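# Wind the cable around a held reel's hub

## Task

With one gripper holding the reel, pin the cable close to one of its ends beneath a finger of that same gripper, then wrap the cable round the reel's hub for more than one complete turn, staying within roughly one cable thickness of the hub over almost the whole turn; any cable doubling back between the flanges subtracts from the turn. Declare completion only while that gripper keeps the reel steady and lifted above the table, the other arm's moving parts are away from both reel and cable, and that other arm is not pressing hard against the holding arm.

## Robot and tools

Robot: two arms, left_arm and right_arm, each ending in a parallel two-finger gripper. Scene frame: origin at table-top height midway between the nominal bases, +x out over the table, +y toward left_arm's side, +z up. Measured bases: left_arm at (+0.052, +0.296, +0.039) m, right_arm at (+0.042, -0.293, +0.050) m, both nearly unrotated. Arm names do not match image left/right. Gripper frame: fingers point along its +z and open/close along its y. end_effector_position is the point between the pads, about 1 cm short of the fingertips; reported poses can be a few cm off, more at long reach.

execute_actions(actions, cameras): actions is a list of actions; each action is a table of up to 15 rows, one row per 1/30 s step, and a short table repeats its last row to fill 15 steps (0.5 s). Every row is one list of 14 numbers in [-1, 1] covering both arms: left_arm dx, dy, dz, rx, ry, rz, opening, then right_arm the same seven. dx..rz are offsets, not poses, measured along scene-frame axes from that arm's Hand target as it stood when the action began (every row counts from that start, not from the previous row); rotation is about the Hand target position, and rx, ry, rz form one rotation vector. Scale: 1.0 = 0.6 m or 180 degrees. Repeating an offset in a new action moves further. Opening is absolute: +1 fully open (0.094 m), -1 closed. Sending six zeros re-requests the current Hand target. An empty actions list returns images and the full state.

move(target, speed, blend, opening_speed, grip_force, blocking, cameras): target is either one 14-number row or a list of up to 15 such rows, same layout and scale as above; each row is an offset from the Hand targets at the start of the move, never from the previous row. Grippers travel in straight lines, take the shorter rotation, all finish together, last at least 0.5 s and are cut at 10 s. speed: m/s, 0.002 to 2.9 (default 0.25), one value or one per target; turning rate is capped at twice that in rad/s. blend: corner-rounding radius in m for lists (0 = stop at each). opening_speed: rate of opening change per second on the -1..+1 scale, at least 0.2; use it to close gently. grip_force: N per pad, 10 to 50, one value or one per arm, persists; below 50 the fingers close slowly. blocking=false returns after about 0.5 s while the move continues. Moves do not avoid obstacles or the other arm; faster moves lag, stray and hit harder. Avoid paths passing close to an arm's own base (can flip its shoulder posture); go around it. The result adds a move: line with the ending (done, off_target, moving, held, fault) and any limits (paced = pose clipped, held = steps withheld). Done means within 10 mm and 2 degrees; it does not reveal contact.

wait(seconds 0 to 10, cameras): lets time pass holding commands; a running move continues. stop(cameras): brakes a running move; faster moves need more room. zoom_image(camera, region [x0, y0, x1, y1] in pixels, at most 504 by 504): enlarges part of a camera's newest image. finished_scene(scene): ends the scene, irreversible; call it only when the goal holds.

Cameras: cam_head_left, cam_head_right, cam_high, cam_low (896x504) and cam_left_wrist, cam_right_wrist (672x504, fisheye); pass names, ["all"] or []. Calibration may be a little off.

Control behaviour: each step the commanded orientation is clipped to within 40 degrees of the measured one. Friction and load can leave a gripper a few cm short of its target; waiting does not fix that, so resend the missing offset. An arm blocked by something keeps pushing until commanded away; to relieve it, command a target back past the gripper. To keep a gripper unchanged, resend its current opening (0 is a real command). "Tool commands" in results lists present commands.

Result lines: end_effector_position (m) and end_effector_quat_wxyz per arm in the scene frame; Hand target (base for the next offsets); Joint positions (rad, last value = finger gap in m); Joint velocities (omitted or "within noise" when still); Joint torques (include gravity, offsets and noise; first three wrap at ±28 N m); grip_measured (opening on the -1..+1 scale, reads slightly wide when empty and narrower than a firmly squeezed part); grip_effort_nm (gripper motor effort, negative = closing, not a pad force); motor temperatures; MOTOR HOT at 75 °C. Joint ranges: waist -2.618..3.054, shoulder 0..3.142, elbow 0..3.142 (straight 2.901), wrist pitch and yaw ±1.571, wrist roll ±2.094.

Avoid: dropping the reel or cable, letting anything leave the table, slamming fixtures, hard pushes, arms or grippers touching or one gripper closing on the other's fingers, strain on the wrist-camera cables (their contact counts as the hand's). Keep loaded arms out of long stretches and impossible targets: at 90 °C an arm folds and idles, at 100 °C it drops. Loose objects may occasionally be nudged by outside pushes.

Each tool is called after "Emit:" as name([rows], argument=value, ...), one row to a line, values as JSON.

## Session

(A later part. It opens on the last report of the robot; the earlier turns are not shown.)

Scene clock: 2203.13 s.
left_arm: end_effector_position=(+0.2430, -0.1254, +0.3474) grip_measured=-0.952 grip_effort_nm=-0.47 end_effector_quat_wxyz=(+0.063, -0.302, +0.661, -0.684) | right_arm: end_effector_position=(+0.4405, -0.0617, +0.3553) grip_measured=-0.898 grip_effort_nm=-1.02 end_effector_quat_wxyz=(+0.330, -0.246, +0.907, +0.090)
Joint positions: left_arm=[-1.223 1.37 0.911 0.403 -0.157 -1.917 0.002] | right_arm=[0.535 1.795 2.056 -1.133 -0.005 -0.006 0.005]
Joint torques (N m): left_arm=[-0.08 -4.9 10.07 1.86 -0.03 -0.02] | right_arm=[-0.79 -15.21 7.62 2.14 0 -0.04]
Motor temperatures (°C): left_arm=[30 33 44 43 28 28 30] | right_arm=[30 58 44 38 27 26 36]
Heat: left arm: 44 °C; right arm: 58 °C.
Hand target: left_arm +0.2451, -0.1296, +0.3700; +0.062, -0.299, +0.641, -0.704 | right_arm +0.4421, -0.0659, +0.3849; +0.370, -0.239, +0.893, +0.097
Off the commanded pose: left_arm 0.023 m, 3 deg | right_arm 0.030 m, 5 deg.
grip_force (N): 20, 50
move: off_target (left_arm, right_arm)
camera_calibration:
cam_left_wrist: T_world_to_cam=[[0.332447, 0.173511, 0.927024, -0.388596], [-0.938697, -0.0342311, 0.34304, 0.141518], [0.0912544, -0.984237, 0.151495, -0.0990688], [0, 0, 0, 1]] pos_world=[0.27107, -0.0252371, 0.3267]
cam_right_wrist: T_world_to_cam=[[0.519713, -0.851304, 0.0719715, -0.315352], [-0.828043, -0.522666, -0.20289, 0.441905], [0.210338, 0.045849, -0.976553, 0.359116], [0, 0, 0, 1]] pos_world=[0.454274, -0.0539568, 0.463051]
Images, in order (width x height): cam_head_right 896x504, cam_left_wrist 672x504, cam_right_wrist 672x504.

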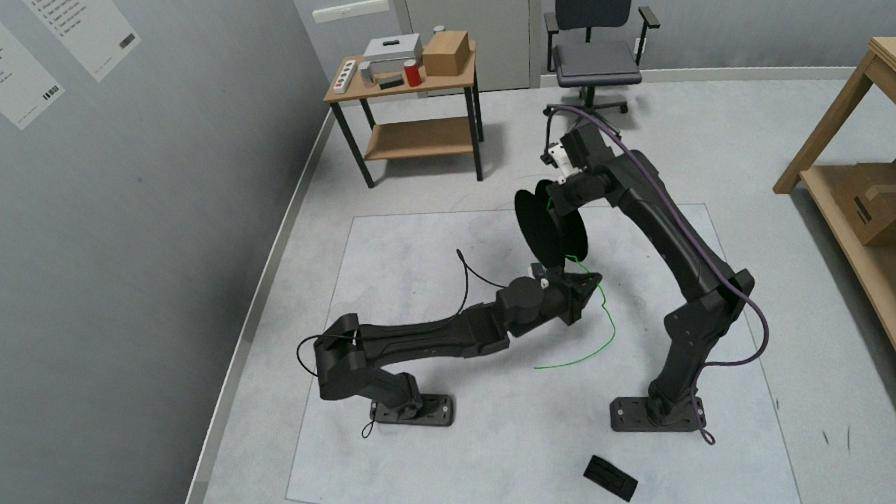

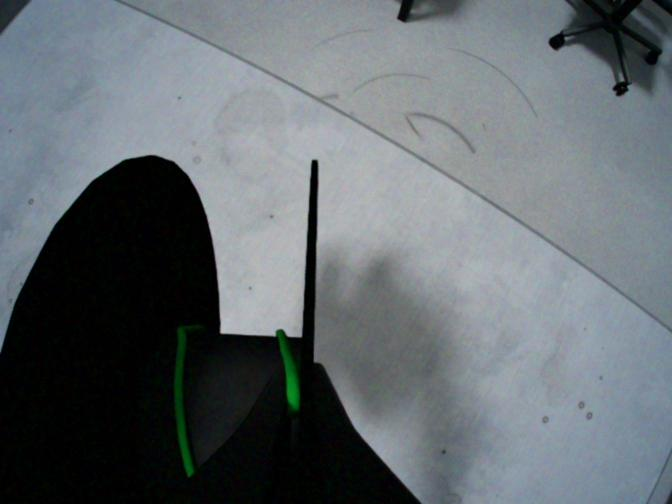

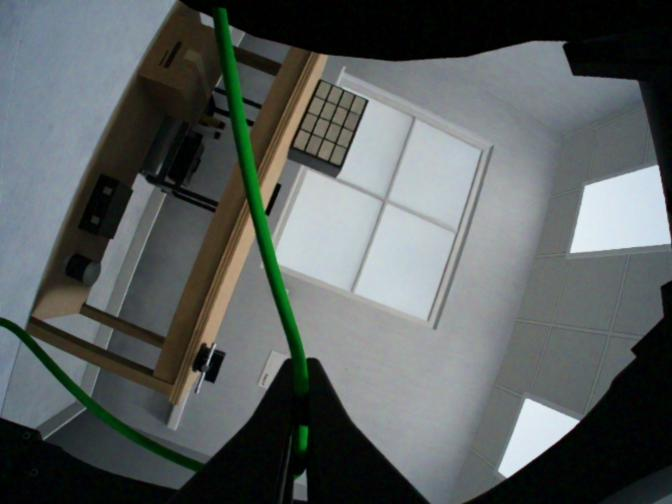

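Emit:
move(target=[-0.0865, -0.05, 0.0417, 0, 0, 0, -0.90, 0, 0, 0, 0, 0, 0, -1.0], speed=0.1, cameras=["cam_right_wrist", "cam_head_right", "cam_high"])

Emit:
zoom_image(camera="cam_head_right", region=[490, 150, 660, 320])

Scene clock: 2209.23 s.
left_arm: end_effector_position=(+0.1959, -0.1554, +0.3772) grip_measured=-0.902 grip_effort_nm=0.12 end_effector_quat_wxyz=(+0.067, -0.301, +0.653, -0.691) | right_arm: end_effector_position=(+0.4390, -0.0626, +0.3538) grip_measured=-0.898 grip_effort_nm=-1.02 end_effector_quat_wxyz=(+0.326, -0.247, +0.908, +0.088)
Joint positions: left_arm=[-1.411 1.418 1.049 0.332 -0.352 -1.919 0.005] | right_arm=[0.535 1.795 2.056 -1.142 -0.005 -0.007 0.005]
Joint torques (N m): left_arm=[-0.69 -5.12 10.29 1.66 -0.06 -0.01] | right_arm=[-0.83 -15.25 7.6 2.22 0 -0.02]
Motor temperatures (°C): left_arm=[30 32 45 43 28 28 30] | right_arm=[30 58 44 39 27 26 36]
Heat: left arm: 45 °C; right arm: 58 °C.
Hand target: left_arm +0.1933, -0.1597, +0.3949; +0.062, -0.299, +0.641, -0.704 | right_arm +0.4421, -0.0659, +0.3849; +0.370, -0.239, +0.893, +0.097
Off the commanded pose: left_arm 0.019 m, 2 deg | right_arm 0.031 m, 5 deg.
grip_force (N): 20, 50
move: off_target (left_arm, right_arm)
camera_calibration:
cam_right_wrist: T_world_to_cam=[[0.521257, -0.850291, 0.0727706, -0.316084], [-0.828893, -0.524733, -0.193889, 0.43688], [0.203047, 0.040747, -0.978321, 0.361491], [0, 0, 0, 1]] pos_world=[0.453488, -0.0542479, 0.461362]
Images, in order (width x height): cam_head_right 896x504, cam_high 896x504, cam_right_wrist 672x504.

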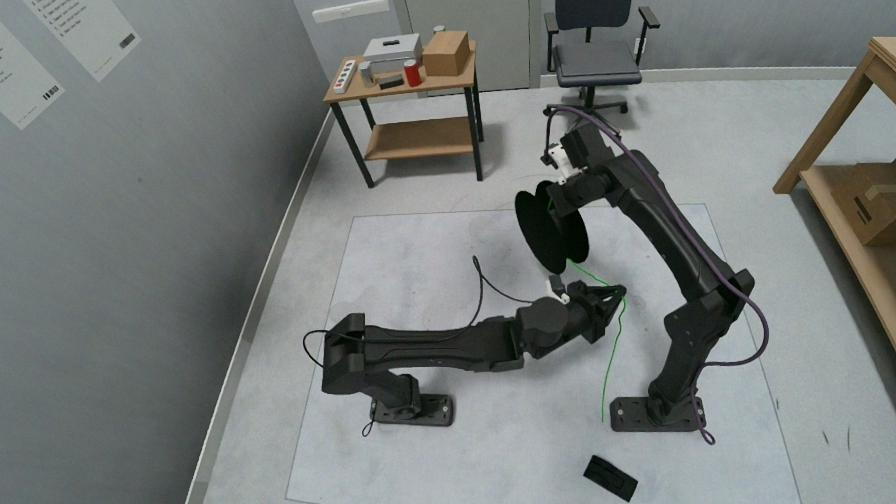

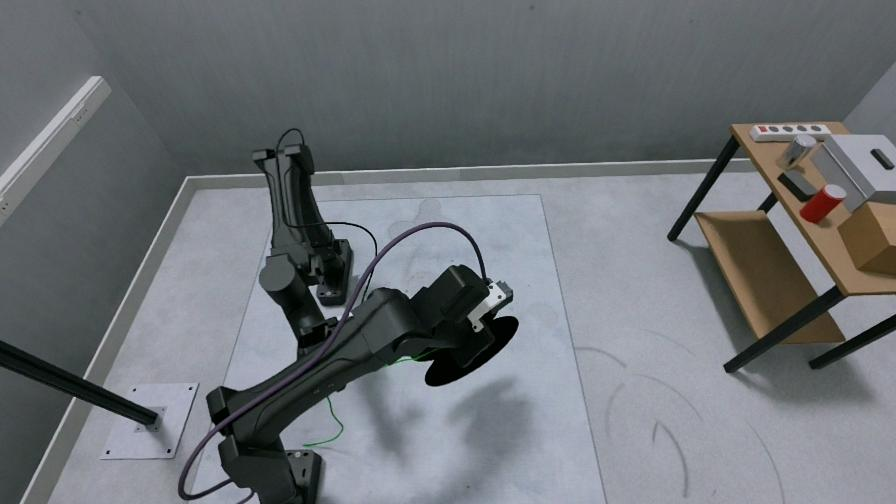

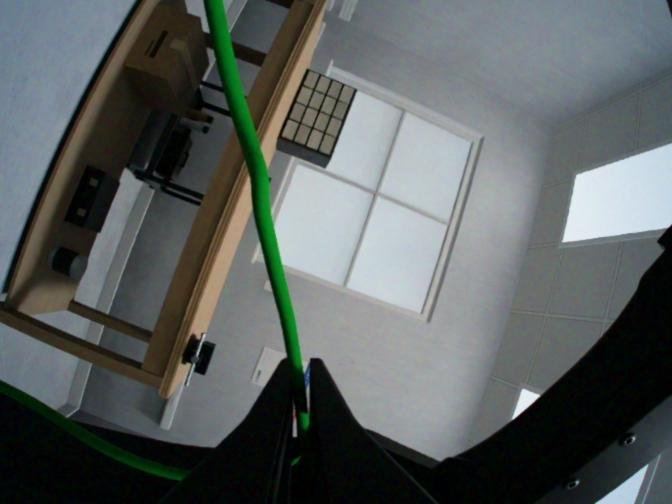

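Scaled by 2.965 from the camera's 896x504 image, which has a finer 1280x720 frame.

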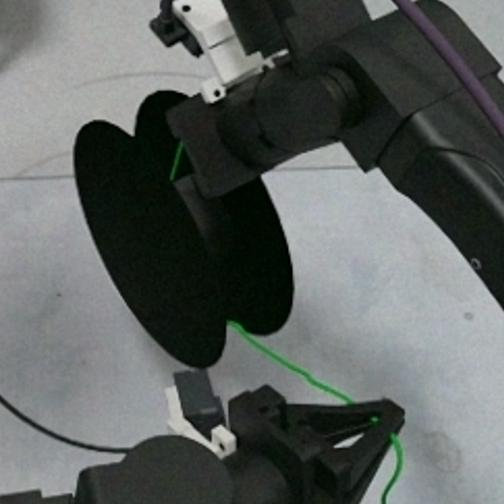

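Emit:
move([
  [0, 0, 0, 0, 0, 0, -0.96, 0, 0, 0, 0, 0, 0, -1.0],
  [-0.015, 0.126, 0.0085, 0, 0, 0, -0.96, 0, 0, 0, 0, 0, 0, -1.0],
  [0.0403, 0.1965, 0.075, 0, 0, 0, -0.96, 0, 0, 0, 0, 0, 0, -1.0],
  [0.16, 0.2657, 0.1385, -0.0278, 0.0481, 0, -0.96, 0, 0, 0, 0, 0, 0, -1.0],
], speed=[0.1, 0.14, 0.14, 0.12], blend=[0, 0.02, 0.03, 0], cameras=["cam_right_wrist", "cam_head_right", "cam_low"])

Emit:
zoom_image(camera="cam_head_right", region=[490, 130, 640, 280])

Scene clock: 2229.13 s.
left_arm: end_effector_position=(+0.2904, -0.0027, +0.4551) grip_measured=-0.939 grip_effort_nm=-0.49 end_effector_quat_wxyz=(+0.001, -0.362, +0.629, -0.688) | right_arm: end_effector_position=(+0.4405, -0.0617, +0.3552) grip_measured=-0.898 grip_effort_nm=-1.02 end_effector_quat_wxyz=(+0.330, -0.247, +0.907, +0.089)
Joint positions: left_arm=[-0.785 1.081 1.155 -0.129 0.276 -2.077 0.003] | right_arm=[0.535 1.795 2.056 -1.133 -0.005 -0.007 0.005]
Joint torques (N m): left_arm=[0.61 -2.74 10.18 1.71 0.12 -0.01] | right_arm=[-0.84 -15.24 7.64 2.15 -0.01 -0.01]
Motor temperatures (°C): left_arm=[30 33 46 42 28 28 30] | right_arm=[30 58 44 41 27 26 36]
Heat: left arm: 46 °C; right arm: 58 °C.
Hand target: left_arm +0.2893, -0.0002, +0.4781; +0.000, -0.354, +0.612, -0.707 | right_arm +0.4421, -0.0659, +0.3849; +0.370, -0.239, +0.893, +0.097
Off the commanded pose: left_arm 0.023 m, 3 deg | right_arm 0.030 m, 5 deg.
joint sent to its limit (left arm) — joint 6 (wrist roll), lower limit. The joint targets still meet the commanded pose.
grip_force (N): 20, 50
move: off_target (left_arm, right_arm)
camera_calibration:
cam_right_wrist: T_world_to_cam=[[0.520726, -0.850599, 0.0729792, -0.316096], [-0.827378, -0.523881, -0.202469, 0.441291], [0.210452, 0.0450493, -0.976566, 0.358945], [0, 0, 0, 1]] pos_world=[0.454173, -0.053857, 0.46295]
Images, in order (width x height): cam_head_right 896x504, cam_low 896x504, cam_right_wrist 672x504.

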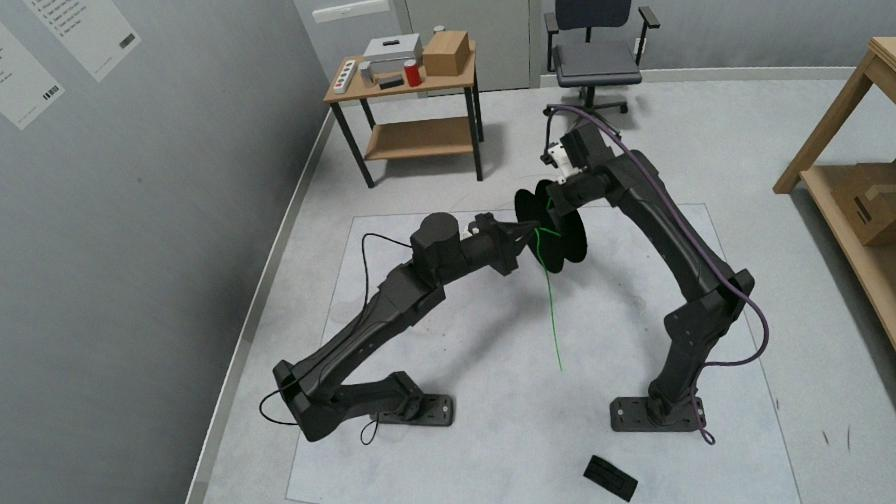

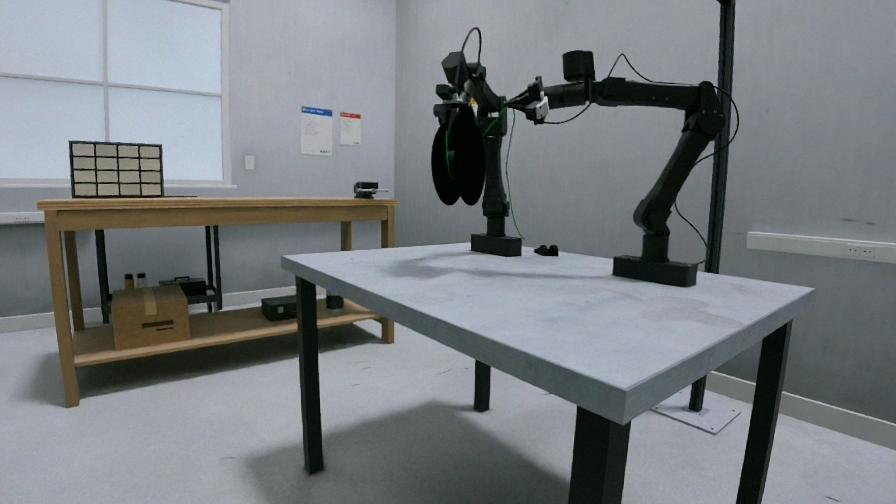

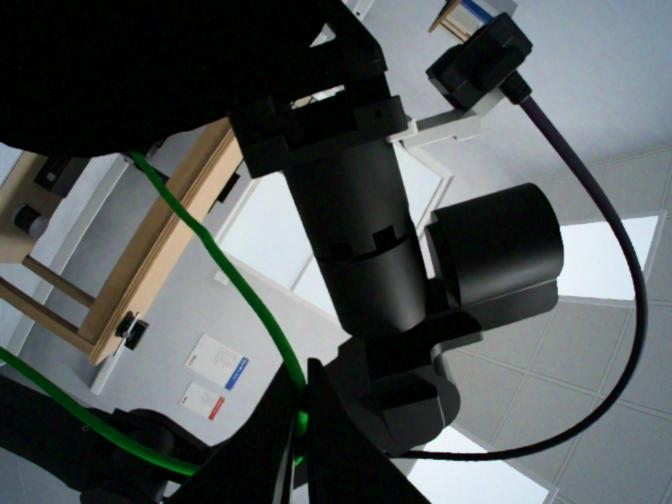

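Scaled by 3.360 from the camera's 896x504 image, which has a finer 1280x720 frame.

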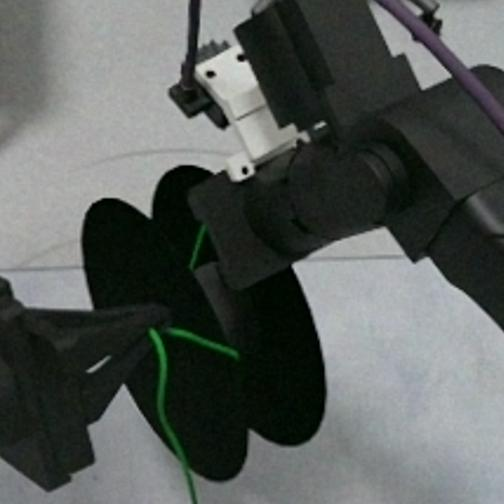

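Emit:
move(target=[0.1587, 0.0818, 0.02, 0.3056, -0.5292, 0, -0.96, 0, 0, 0, 0, 0, 0, -1.0], speed=0.2, cameras=["cam_right_wrist", "cam_head_right"])

Emit:
zoom_image(camera="cam_head_right", region=[490, 130, 610, 250])

Scene clock: 2241.57 s.
left_arm: end_effector_position=(+0.3760, +0.0389, +0.4503) grip_measured=-0.940 grip_effort_nm=-0.49 end_effector_quat_wxyz=(+0.525, +0.299, +0.674, -0.424) | right_arm: end_effector_position=(+0.4476, -0.0544, +0.3639) grip_measured=-0.898 grip_effort_nm=-1.02 end_effector_quat_wxyz=(+0.351, -0.242, +0.898, +0.105)
Joint positions: left_arm=[-0.4 1.29 1.304 -0.131 0.708 -0.184 0.003] | right_arm=[0.535 1.795 2.056 -1.081 -0.02 0.005 0.005]
Joint torques (N m): left_arm=[2.07 -4.85 11.14 2.04 -0.17 0.11] | right_arm=[-0.77 -14.95 7.86 1.66 0.14 -0.15]
Motor temperatures (°C): left_arm=[30 32 46 42 28 28 30] | right_arm=[30 58 44 41 27 26 36]
Heat: left arm: 46 °C; right arm: 58 °C.
Hand target: left_arm +0.3845, +0.0489, +0.4901; +0.579, +0.299, +0.641, -0.406 | right_arm +0.4421, -0.0659, +0.3849; +0.370, -0.239, +0.893, +0.097
Off the commanded pose: left_arm 0.042 m, 8 deg | right_arm 0.025 m, 2 deg.
grip_force (N): 20, 50
move: off_target (left_arm, right_arm)
camera_calibration:
cam_right_wrist: T_world_to_cam=[[0.519698, -0.852587, 0.0548608, -0.307228], [-0.818528, -0.51528, -0.253964, 0.467988], [0.244795, 0.0870798, -0.965656, 0.348565], [0, 0, 0, 1]] pos_world=[0.4574, -0.0511468, 0.472301]
Images, in order (width x height): cam_head_right 896x504, cam_right_wrist 672x504.

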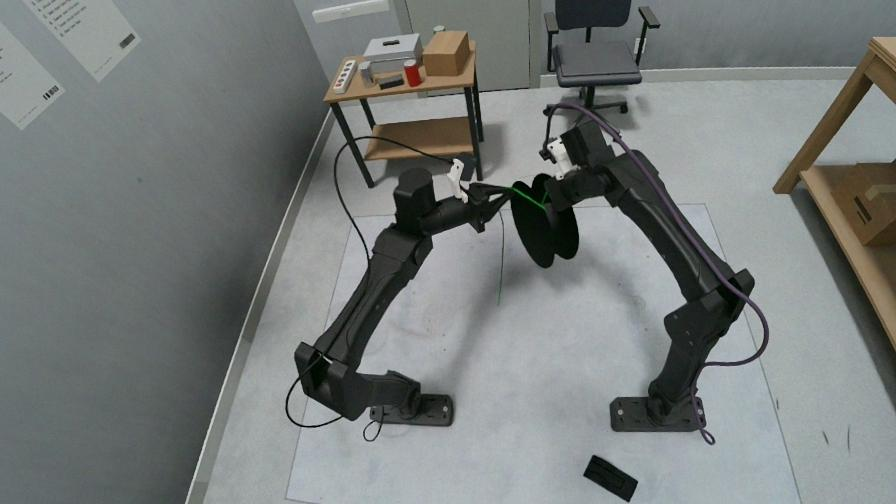

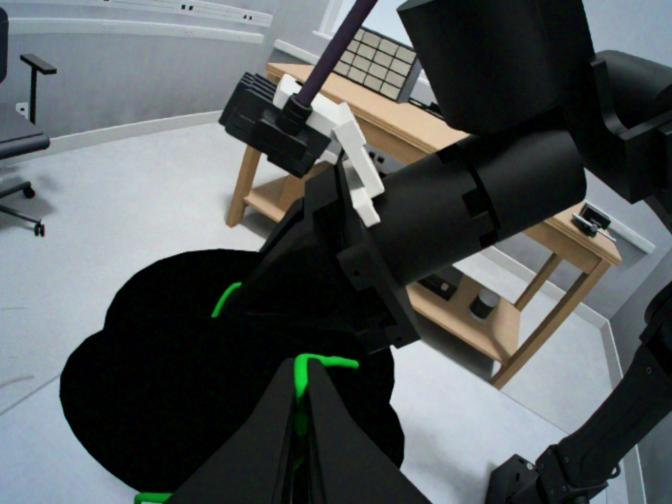

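Scaled by 4.200 from the camera's 896x504 image, which has a finer 1280x720 frame.

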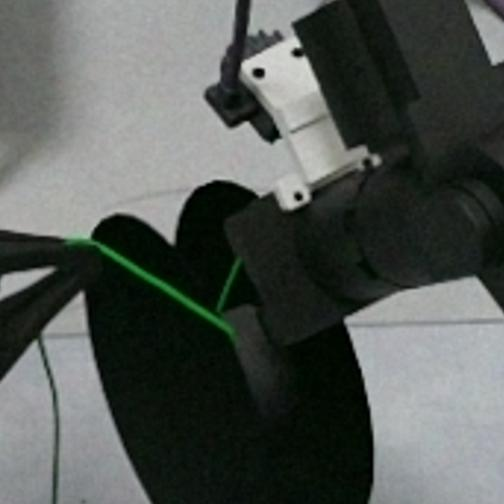

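Emit:
move(target=[0.1177, 0.0295, -0.0585, 0.1944, -0.3368, 0, -0.96, 0, 0, 0, 0, 0, 0, -1.0], speed=0.15, cameras=["cam_right_wrist", "cam_head_right"])

Emit:
zoom_image(camera="cam_head_right", region=[490, 130, 610, 250])

Scene clock: 2252.13 s.
left_arm: end_effector_position=(+0.4464, +0.0587, +0.4310) grip_measured=-0.940 grip_effort_nm=-0.49 end_effector_quat_wxyz=(+0.689, +0.623, +0.369, -0.031) | right_arm: end_effector_position=(+0.4477, -0.0548, +0.3638) grip_measured=-0.898 grip_effort_nm=-1.02 end_effector_quat_wxyz=(+0.352, -0.243, +0.898, +0.103)
Joint positions: left_arm=[-0.266 1.489 1.345 0.071 0.83 1.045 0.003] | right_arm=[0.535 1.795 2.056 -1.081 -0.018 0 0.005]
Joint torques (N m): left_arm=[1.76 -5.85 10.41 1.78 -0.09 0.04] | right_arm=[-0.81 -14.91 7.87 1.66 0.13 -0.1]
Motor temperatures (°C): left_arm=[30 32 47 42 28 28 30] | right_arm=[30 58 44 40 27 26 36]
Heat: left arm: 47 °C; right arm: 58 °C.
Hand target: left_arm +0.4550, +0.0666, +0.4550; +0.707, +0.612, +0.353, +0.000 | right_arm +0.4421, -0.0659, +0.3849; +0.370, -0.239, +0.893, +0.097
Off the commanded pose: left_arm 0.027 m, 5 deg | right_arm 0.025 m, 2 deg.
grip_force (N): 20, 50
move: off_target (left_arm, right_arm)
camera_calibration:
cam_right_wrist: T_world_to_cam=[[0.520891, -0.851558, 0.0593325, -0.309735], [-0.817226, -0.517555, -0.253531, 0.467095], [0.246605, 0.0835742, -0.965506, 0.347378], [0, 0, 0, 1]] pos_world=[0.457395, -0.0510418, 0.472196]
Images, in order (width x height): cam_head_right 896x504, cam_right_wrist 672x504.

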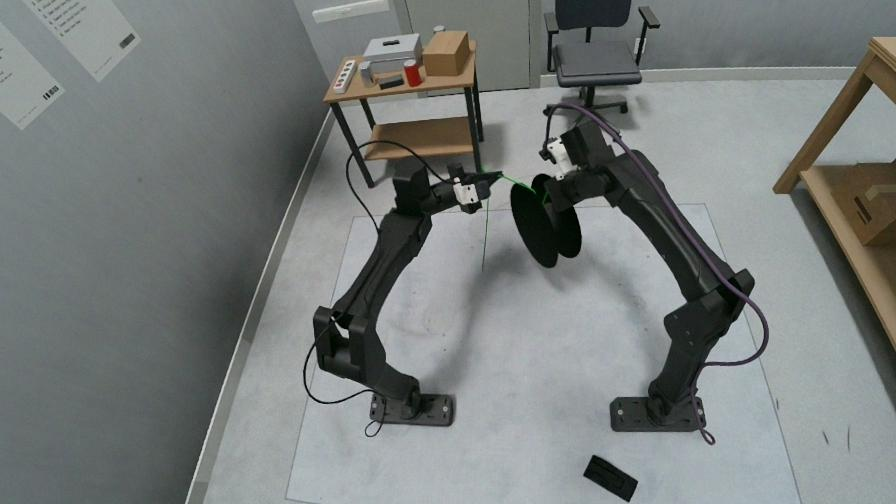

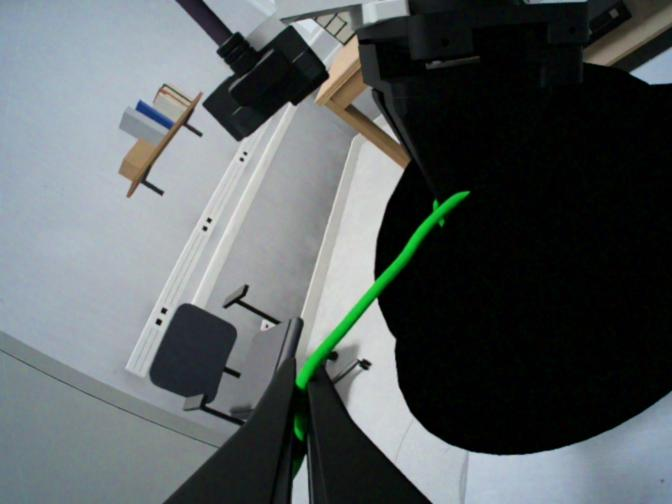

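Scaled by 4.200 from the camera's 896x504 image, which has a finer 1280x720 frame.

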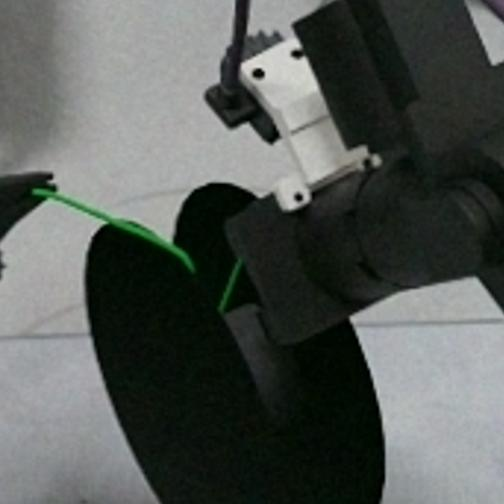

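Emit:
move([
  [0.1243, -0.015, -0.0583, 0.0833, -0.1443, 0, -0.96, 0, 0, 0, 0, 0, 0, -1.0],
  [0.2132, -0.0022, -0.2, 0.0833, -0.1443, 0, -0.96, 0, 0, 0, 0, 0, 0, -1.0],
  [0.2203, 0.002, -0.3367, 0.0833, -0.1443, 0, -0.96, 0, 0, 0, 0, 0, 0, -1.0],
], speed=0.11, blend=[0.03, 0.03, 0], cameras=["cam_left_wrist", "cam_right_wrist", "cam_head_right", "cam_low"])

Emit:
zoom_image(camera="cam_low", region=[400, 90, 520, 210])

Emit:
zoom_image(camera="cam_left_wrist", region=[80, 220, 364, 504])

Scene clock: 2263.70 s.
left_arm: end_effector_position=(+0.5506, +0.0398, +0.2829) grip_measured=-0.940 grip_effort_nm=-0.49 end_effector_quat_wxyz=(+0.705, +0.684, +0.101, +0.159) | right_arm: end_effector_position=(+0.4552, -0.0578, +0.3686) grip_measured=-0.898 grip_effort_nm=-1.02 end_effector_quat_wxyz=(+0.368, -0.237, +0.894, +0.092)
Joint positions: left_arm=[-0.218 2.086 1.357 0.812 0.999 1.575 0.003] | right_arm=[0.532 1.795 2.056 -1.054 0.01 -0.003 0.005]
Joint torques (N m): left_arm=[3.81 -7.6 5.14 1.12 -1.03 -0.01] | right_arm=[-0.59 -14.94 7.92 1.41 -0.14 -0.07]
Motor temperatures (°C): left_arm=[30 32 46 42 28 28 30] | right_arm=[30 58 45 39 27 26 36]
Heat: left arm: 46 °C; right arm: 58 °C.
Hand target: left_arm +0.5872, +0.0677, +0.2528; +0.683, +0.683, +0.183, +0.183 | right_arm +0.4421, -0.0660, +0.3849; +0.370, -0.239, +0.893, +0.097
Off the commanded pose: left_arm 0.055 m, 10 deg | right_arm 0.022 m, 1 deg.
grip_force (N): 20, 50
move: off_target (left_arm, right_arm)
camera_calibration:
cam_left_wrist: T_world_to_cam=[[0.0286147, 0.00263326, -0.999587, 0.259432], [0.664877, 0.746658, 0.0210001, -0.364936], [0.746405, -0.665203, 0.0196146, -0.290757], [0, 0, 0, 1]] pos_world=[0.452236, 0.078386, 0.272691]
cam_right_wrist: T_world_to_cam=[[0.501258, -0.861371, 0.0823423, -0.316604], [-0.818098, -0.502764, -0.279184, 0.483545], [0.28188, 0.0725792, -0.9567, 0.330462], [0, 0, 0, 1]] pos_world=[0.461136, -0.0535895, 0.477221]
Images, in order (width x height): cam_head_right 896x504, cam_low 896x504, cam_left_wrist 672x504, cam_right_wrist 672x504.

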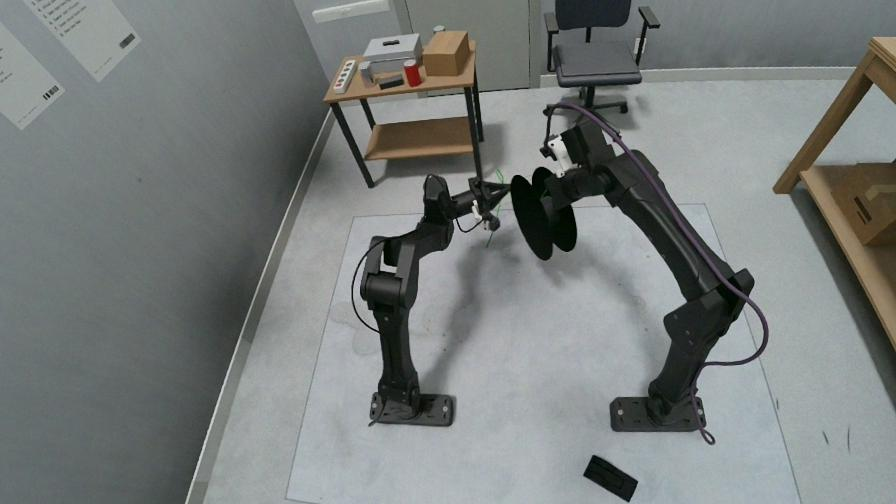

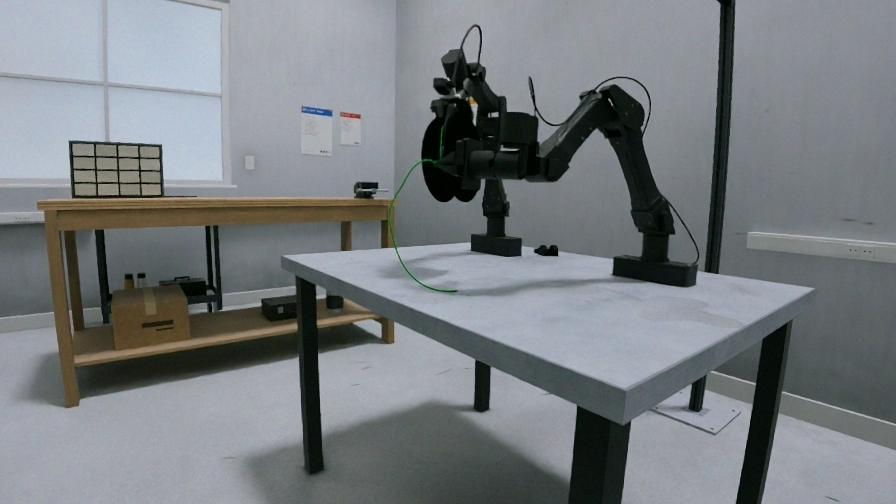

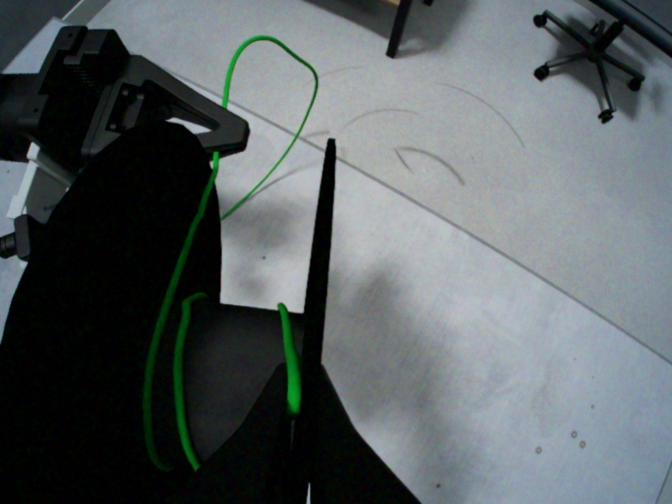

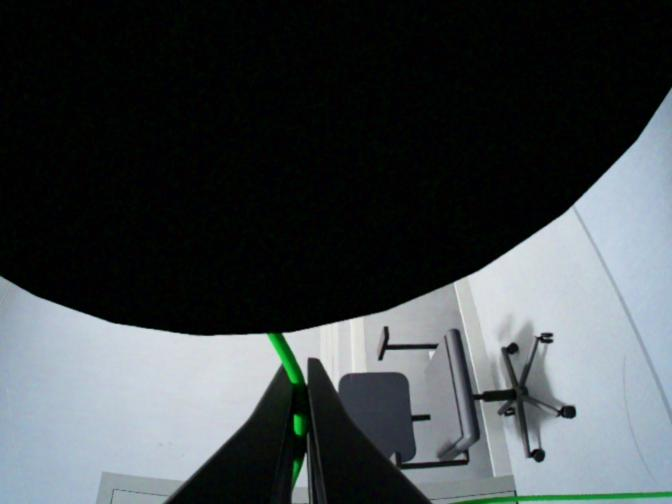

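Scaled by 4.200 from the camera's 896x504 image, which has a finer 1280x720 frame.

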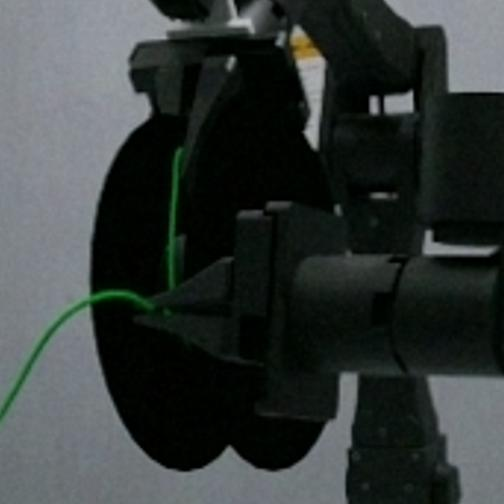

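Scaled by 1.775 from the camera's 672x504 image, which has a finer 960x720 frame.

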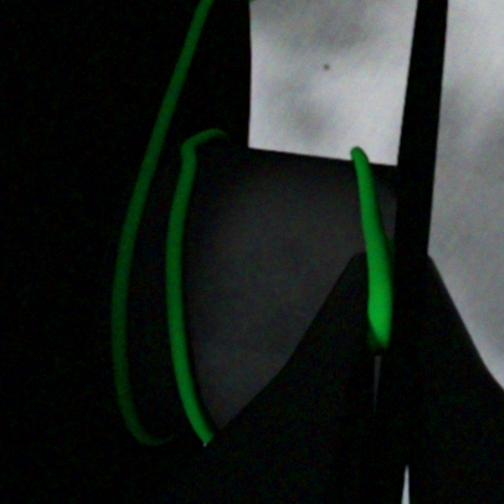

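Emit:
zoom_image(camera="cam_head_right", region=[480, 140, 600, 260])

Emit:
zoom_image(camera="cam_left_wrist", region=[100, 340, 264, 504])

Scaled by 4.200 from the camera's 896x504 image, which has a finer 1280x720 frame.

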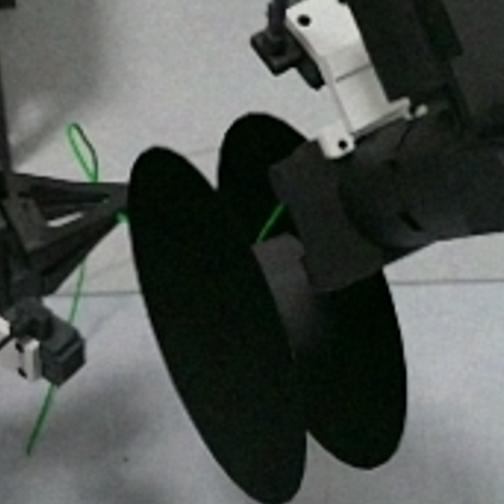

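Scaled by 3.073 from the camera's 672x504 image, which has a finer 960x720 frame.

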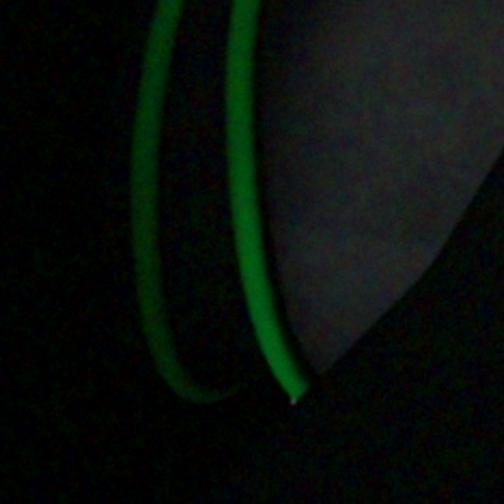

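Emit:
move(target=[-0.093, -0.0555, 0.03, 0, 0, 0, -0.96, 0, 0, 0, 0, 0, 0, -1.0], speed=0.08, cameras=["cam_left_wrist"])

Emit:
zoom_image(camera="cam_left_wrist", region=[80, 220, 364, 504])

Scene clock: 2340.63 s.
left_arm: end_effector_position=(+0.5297, +0.0295, +0.2600) grip_measured=-0.940 grip_effort_nm=-0.49 end_effector_quat_wxyz=(+0.686, +0.687, +0.168, +0.170) | right_arm: end_effector_position=(+0.4474, -0.0618, +0.3604) grip_measured=-0.898 grip_effort_nm=-1.02 end_effector_quat_wxyz=(+0.346, -0.240, +0.903, +0.088)
Joint positions: left_arm=[-0.282 1.99 1.168 0.821 0.823 1.575 0.003] | right_arm=[0.531 1.795 2.056 -1.102 0.006 -0.004 0.005]
Joint torques (N m): left_arm=[0.13 -12.48 5.49 1.26 -0.36 -0.05] | right_arm=[-0.51 -15.02 7.76 1.85 -0.1 -0.07]
Motor temperatures (°C): left_arm=[30 35 42 38 30 28 31] | right_arm=[30 58 45 37 27 26 36]
Heat: left arm: 42 °C; right arm: 58 °C.
Hand target: left_arm +0.5315, +0.0346, +0.2709; +0.683, +0.683, +0.183, +0.183 | right_arm +0.4422, -0.0660, +0.3850; +0.370, -0.239, +0.893, +0.097
Off the commanded pose: left_arm 0.012 m, 2 deg | right_arm 0.025 m, 3 deg.
grip_force (N): 20, 50
move: off_target (left_arm, right_arm)
camera_calibration:
cam_left_wrist: T_world_to_cam=[[-0.0554929, 0.0134663, -0.998368, 0.281112], [0.577139, 0.816374, -0.021068, -0.287502], [0.814758, -0.577367, -0.0530749, -0.301475], [0, 0, 0, 1]] pos_world=[0.427158, 0.0568614, 0.258596]
Images, in order (width x height): cam_left_wrist 672x504.

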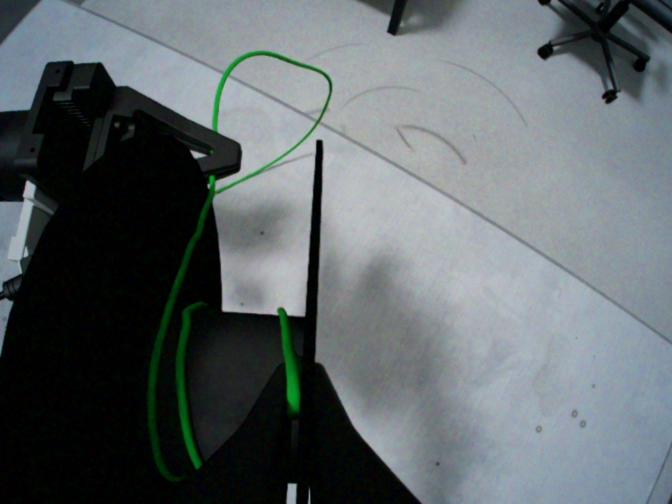

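Scaled by 1.775 from the camera's 672x504 image, which has a finer 960x720 frame.

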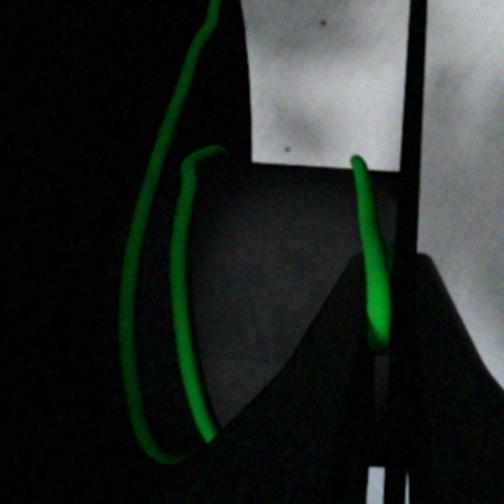

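Emit:
move([
  [-0.001, 0.001, -0.1335, -0.0833, 0.1443, 0, -0.90, 0, 0, 0, 0, 0, 0, -1.0],
  [-0.0875, -0.0488, -0.25, -0.1944, 0.3368, 0, -0.90, 0, 0, 0, 0, 0, 0, -1.0],
], speed=0.12, blend=[0.03, 0], cameras=["cam_left_wrist", "cam_right_wrist", "cam_low"])

Emit:
zoom_image(camera="cam_left_wrist", region=[80, 220, 364, 504])

Emit:
zoom_image(camera="cam_low", region=[400, 90, 520, 210])

Scene clock: 2353.60 s.
left_arm: end_effector_position=(+0.4802, +0.0065, +0.1188) grip_measured=-0.902 grip_effort_nm=0.10 end_effector_quat_wxyz=(+0.654, +0.459, +0.549, -0.244) | right_arm: end_effector_position=(+0.4453, -0.0630, +0.3582) grip_measured=-0.898 grip_effort_nm=-1.02 end_effector_quat_wxyz=(+0.340, -0.242, +0.905, +0.086)
Joint positions: left_arm=[-0.391 2.286 0.887 1.367 0.678 0.359 0.005] | right_arm=[0.531 1.795 2.056 -1.115 0.006 -0.006 0.005]
Joint torques (N m): left_arm=[-0.57 -8.34 3.37 1.97 -0.08 -0.11] | right_arm=[-0.53 -15.1 7.75 1.98 -0.11 -0.04]
Motor temperatures (°C): left_arm=[30 37 42 39 29 28 30] | right_arm=[30 58 45 38 27 26 36]
Heat: left arm: 42 °C; right arm: 58 °C.
Hand target: left_arm +0.4788, +0.0052, +0.1209; +0.664, +0.455, +0.541, -0.242 | right_arm +0.4421, -0.0660, +0.3849; +0.370, -0.239, +0.893, +0.097
Off the commanded pose: left_arm 0.003 m, 2 deg | right_arm 0.027 m, 4 deg.
grip_force (N): 20, 50
move: off_target (right_arm)
camera_calibration:
cam_left_wrist: T_world_to_cam=[[-0.853712, -0.434694, -0.286735, 0.439407], [0.000831487, 0.549485, -0.835503, 0.13221], [0.520745, -0.713517, -0.468741, -0.0905518], [0, 0, 0, 1]] pos_world=[0.422171, 0.0537501, 0.19401]
cam_right_wrist: T_world_to_cam=[[0.509349, -0.856785, 0.080521, -0.317953], [-0.829261, -0.513675, -0.220145, 0.452975], [0.229978, 0.0453575, -0.972138, 0.350661], [0, 0, 0, 1]] pos_world=[0.456939, -0.0556404, 0.466213]
Images, in order (width x height): cam_low 896x504, cam_left_wrist 672x504, cam_right_wrist 672x504.

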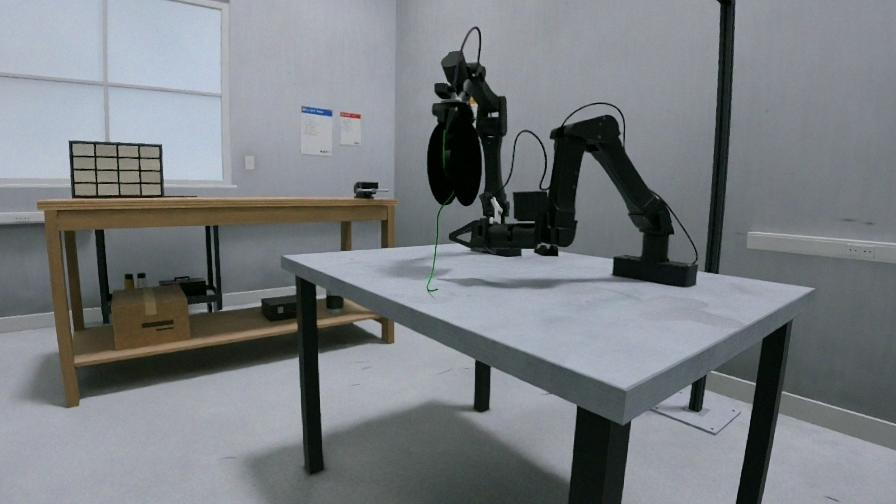

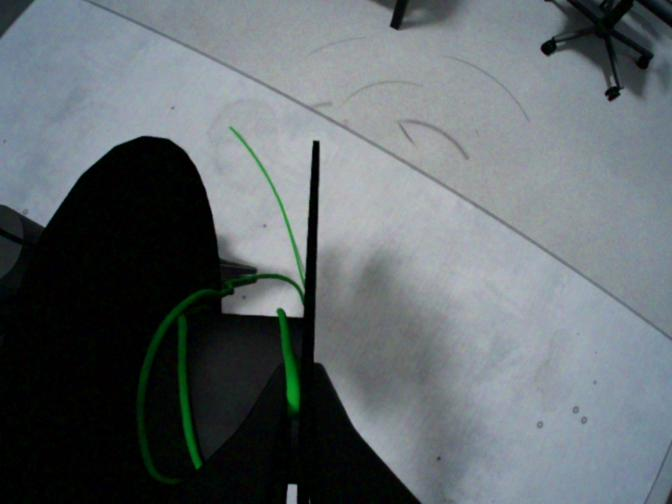

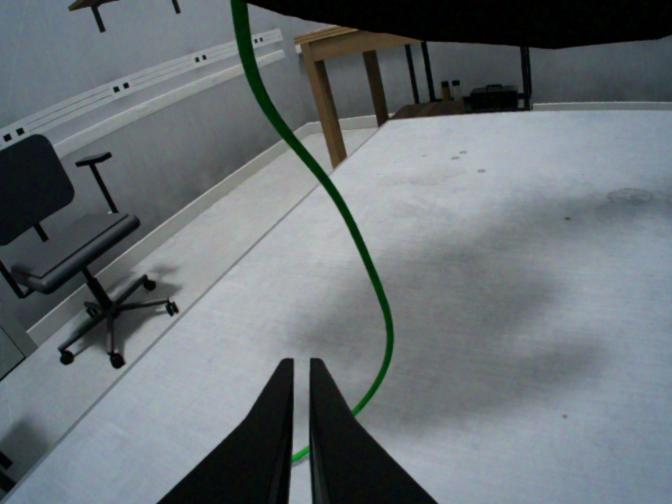

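Scaled by 1.775 from the camera's 672x504 image, which has a finer 960x720 frame.

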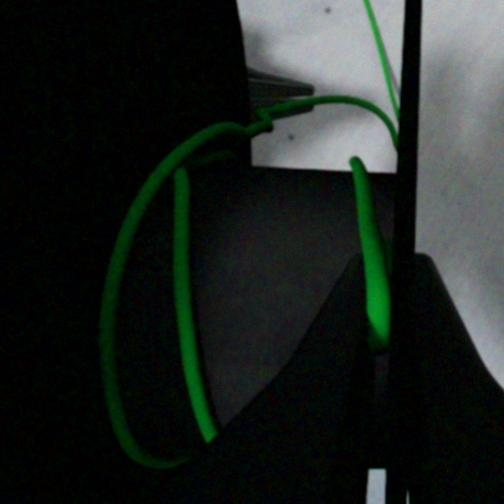

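Scaled by 4.200 from the camera's 896x504 image, which has a finer 1280x720 frame.

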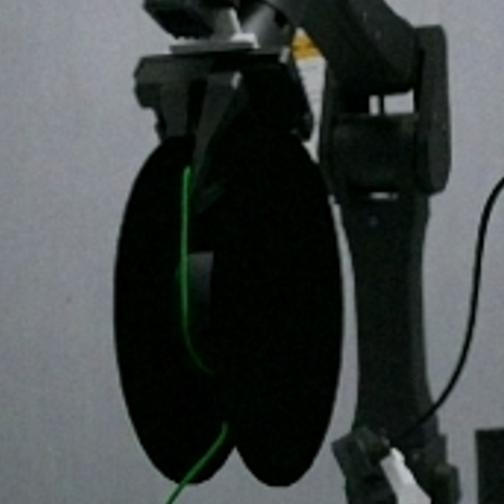

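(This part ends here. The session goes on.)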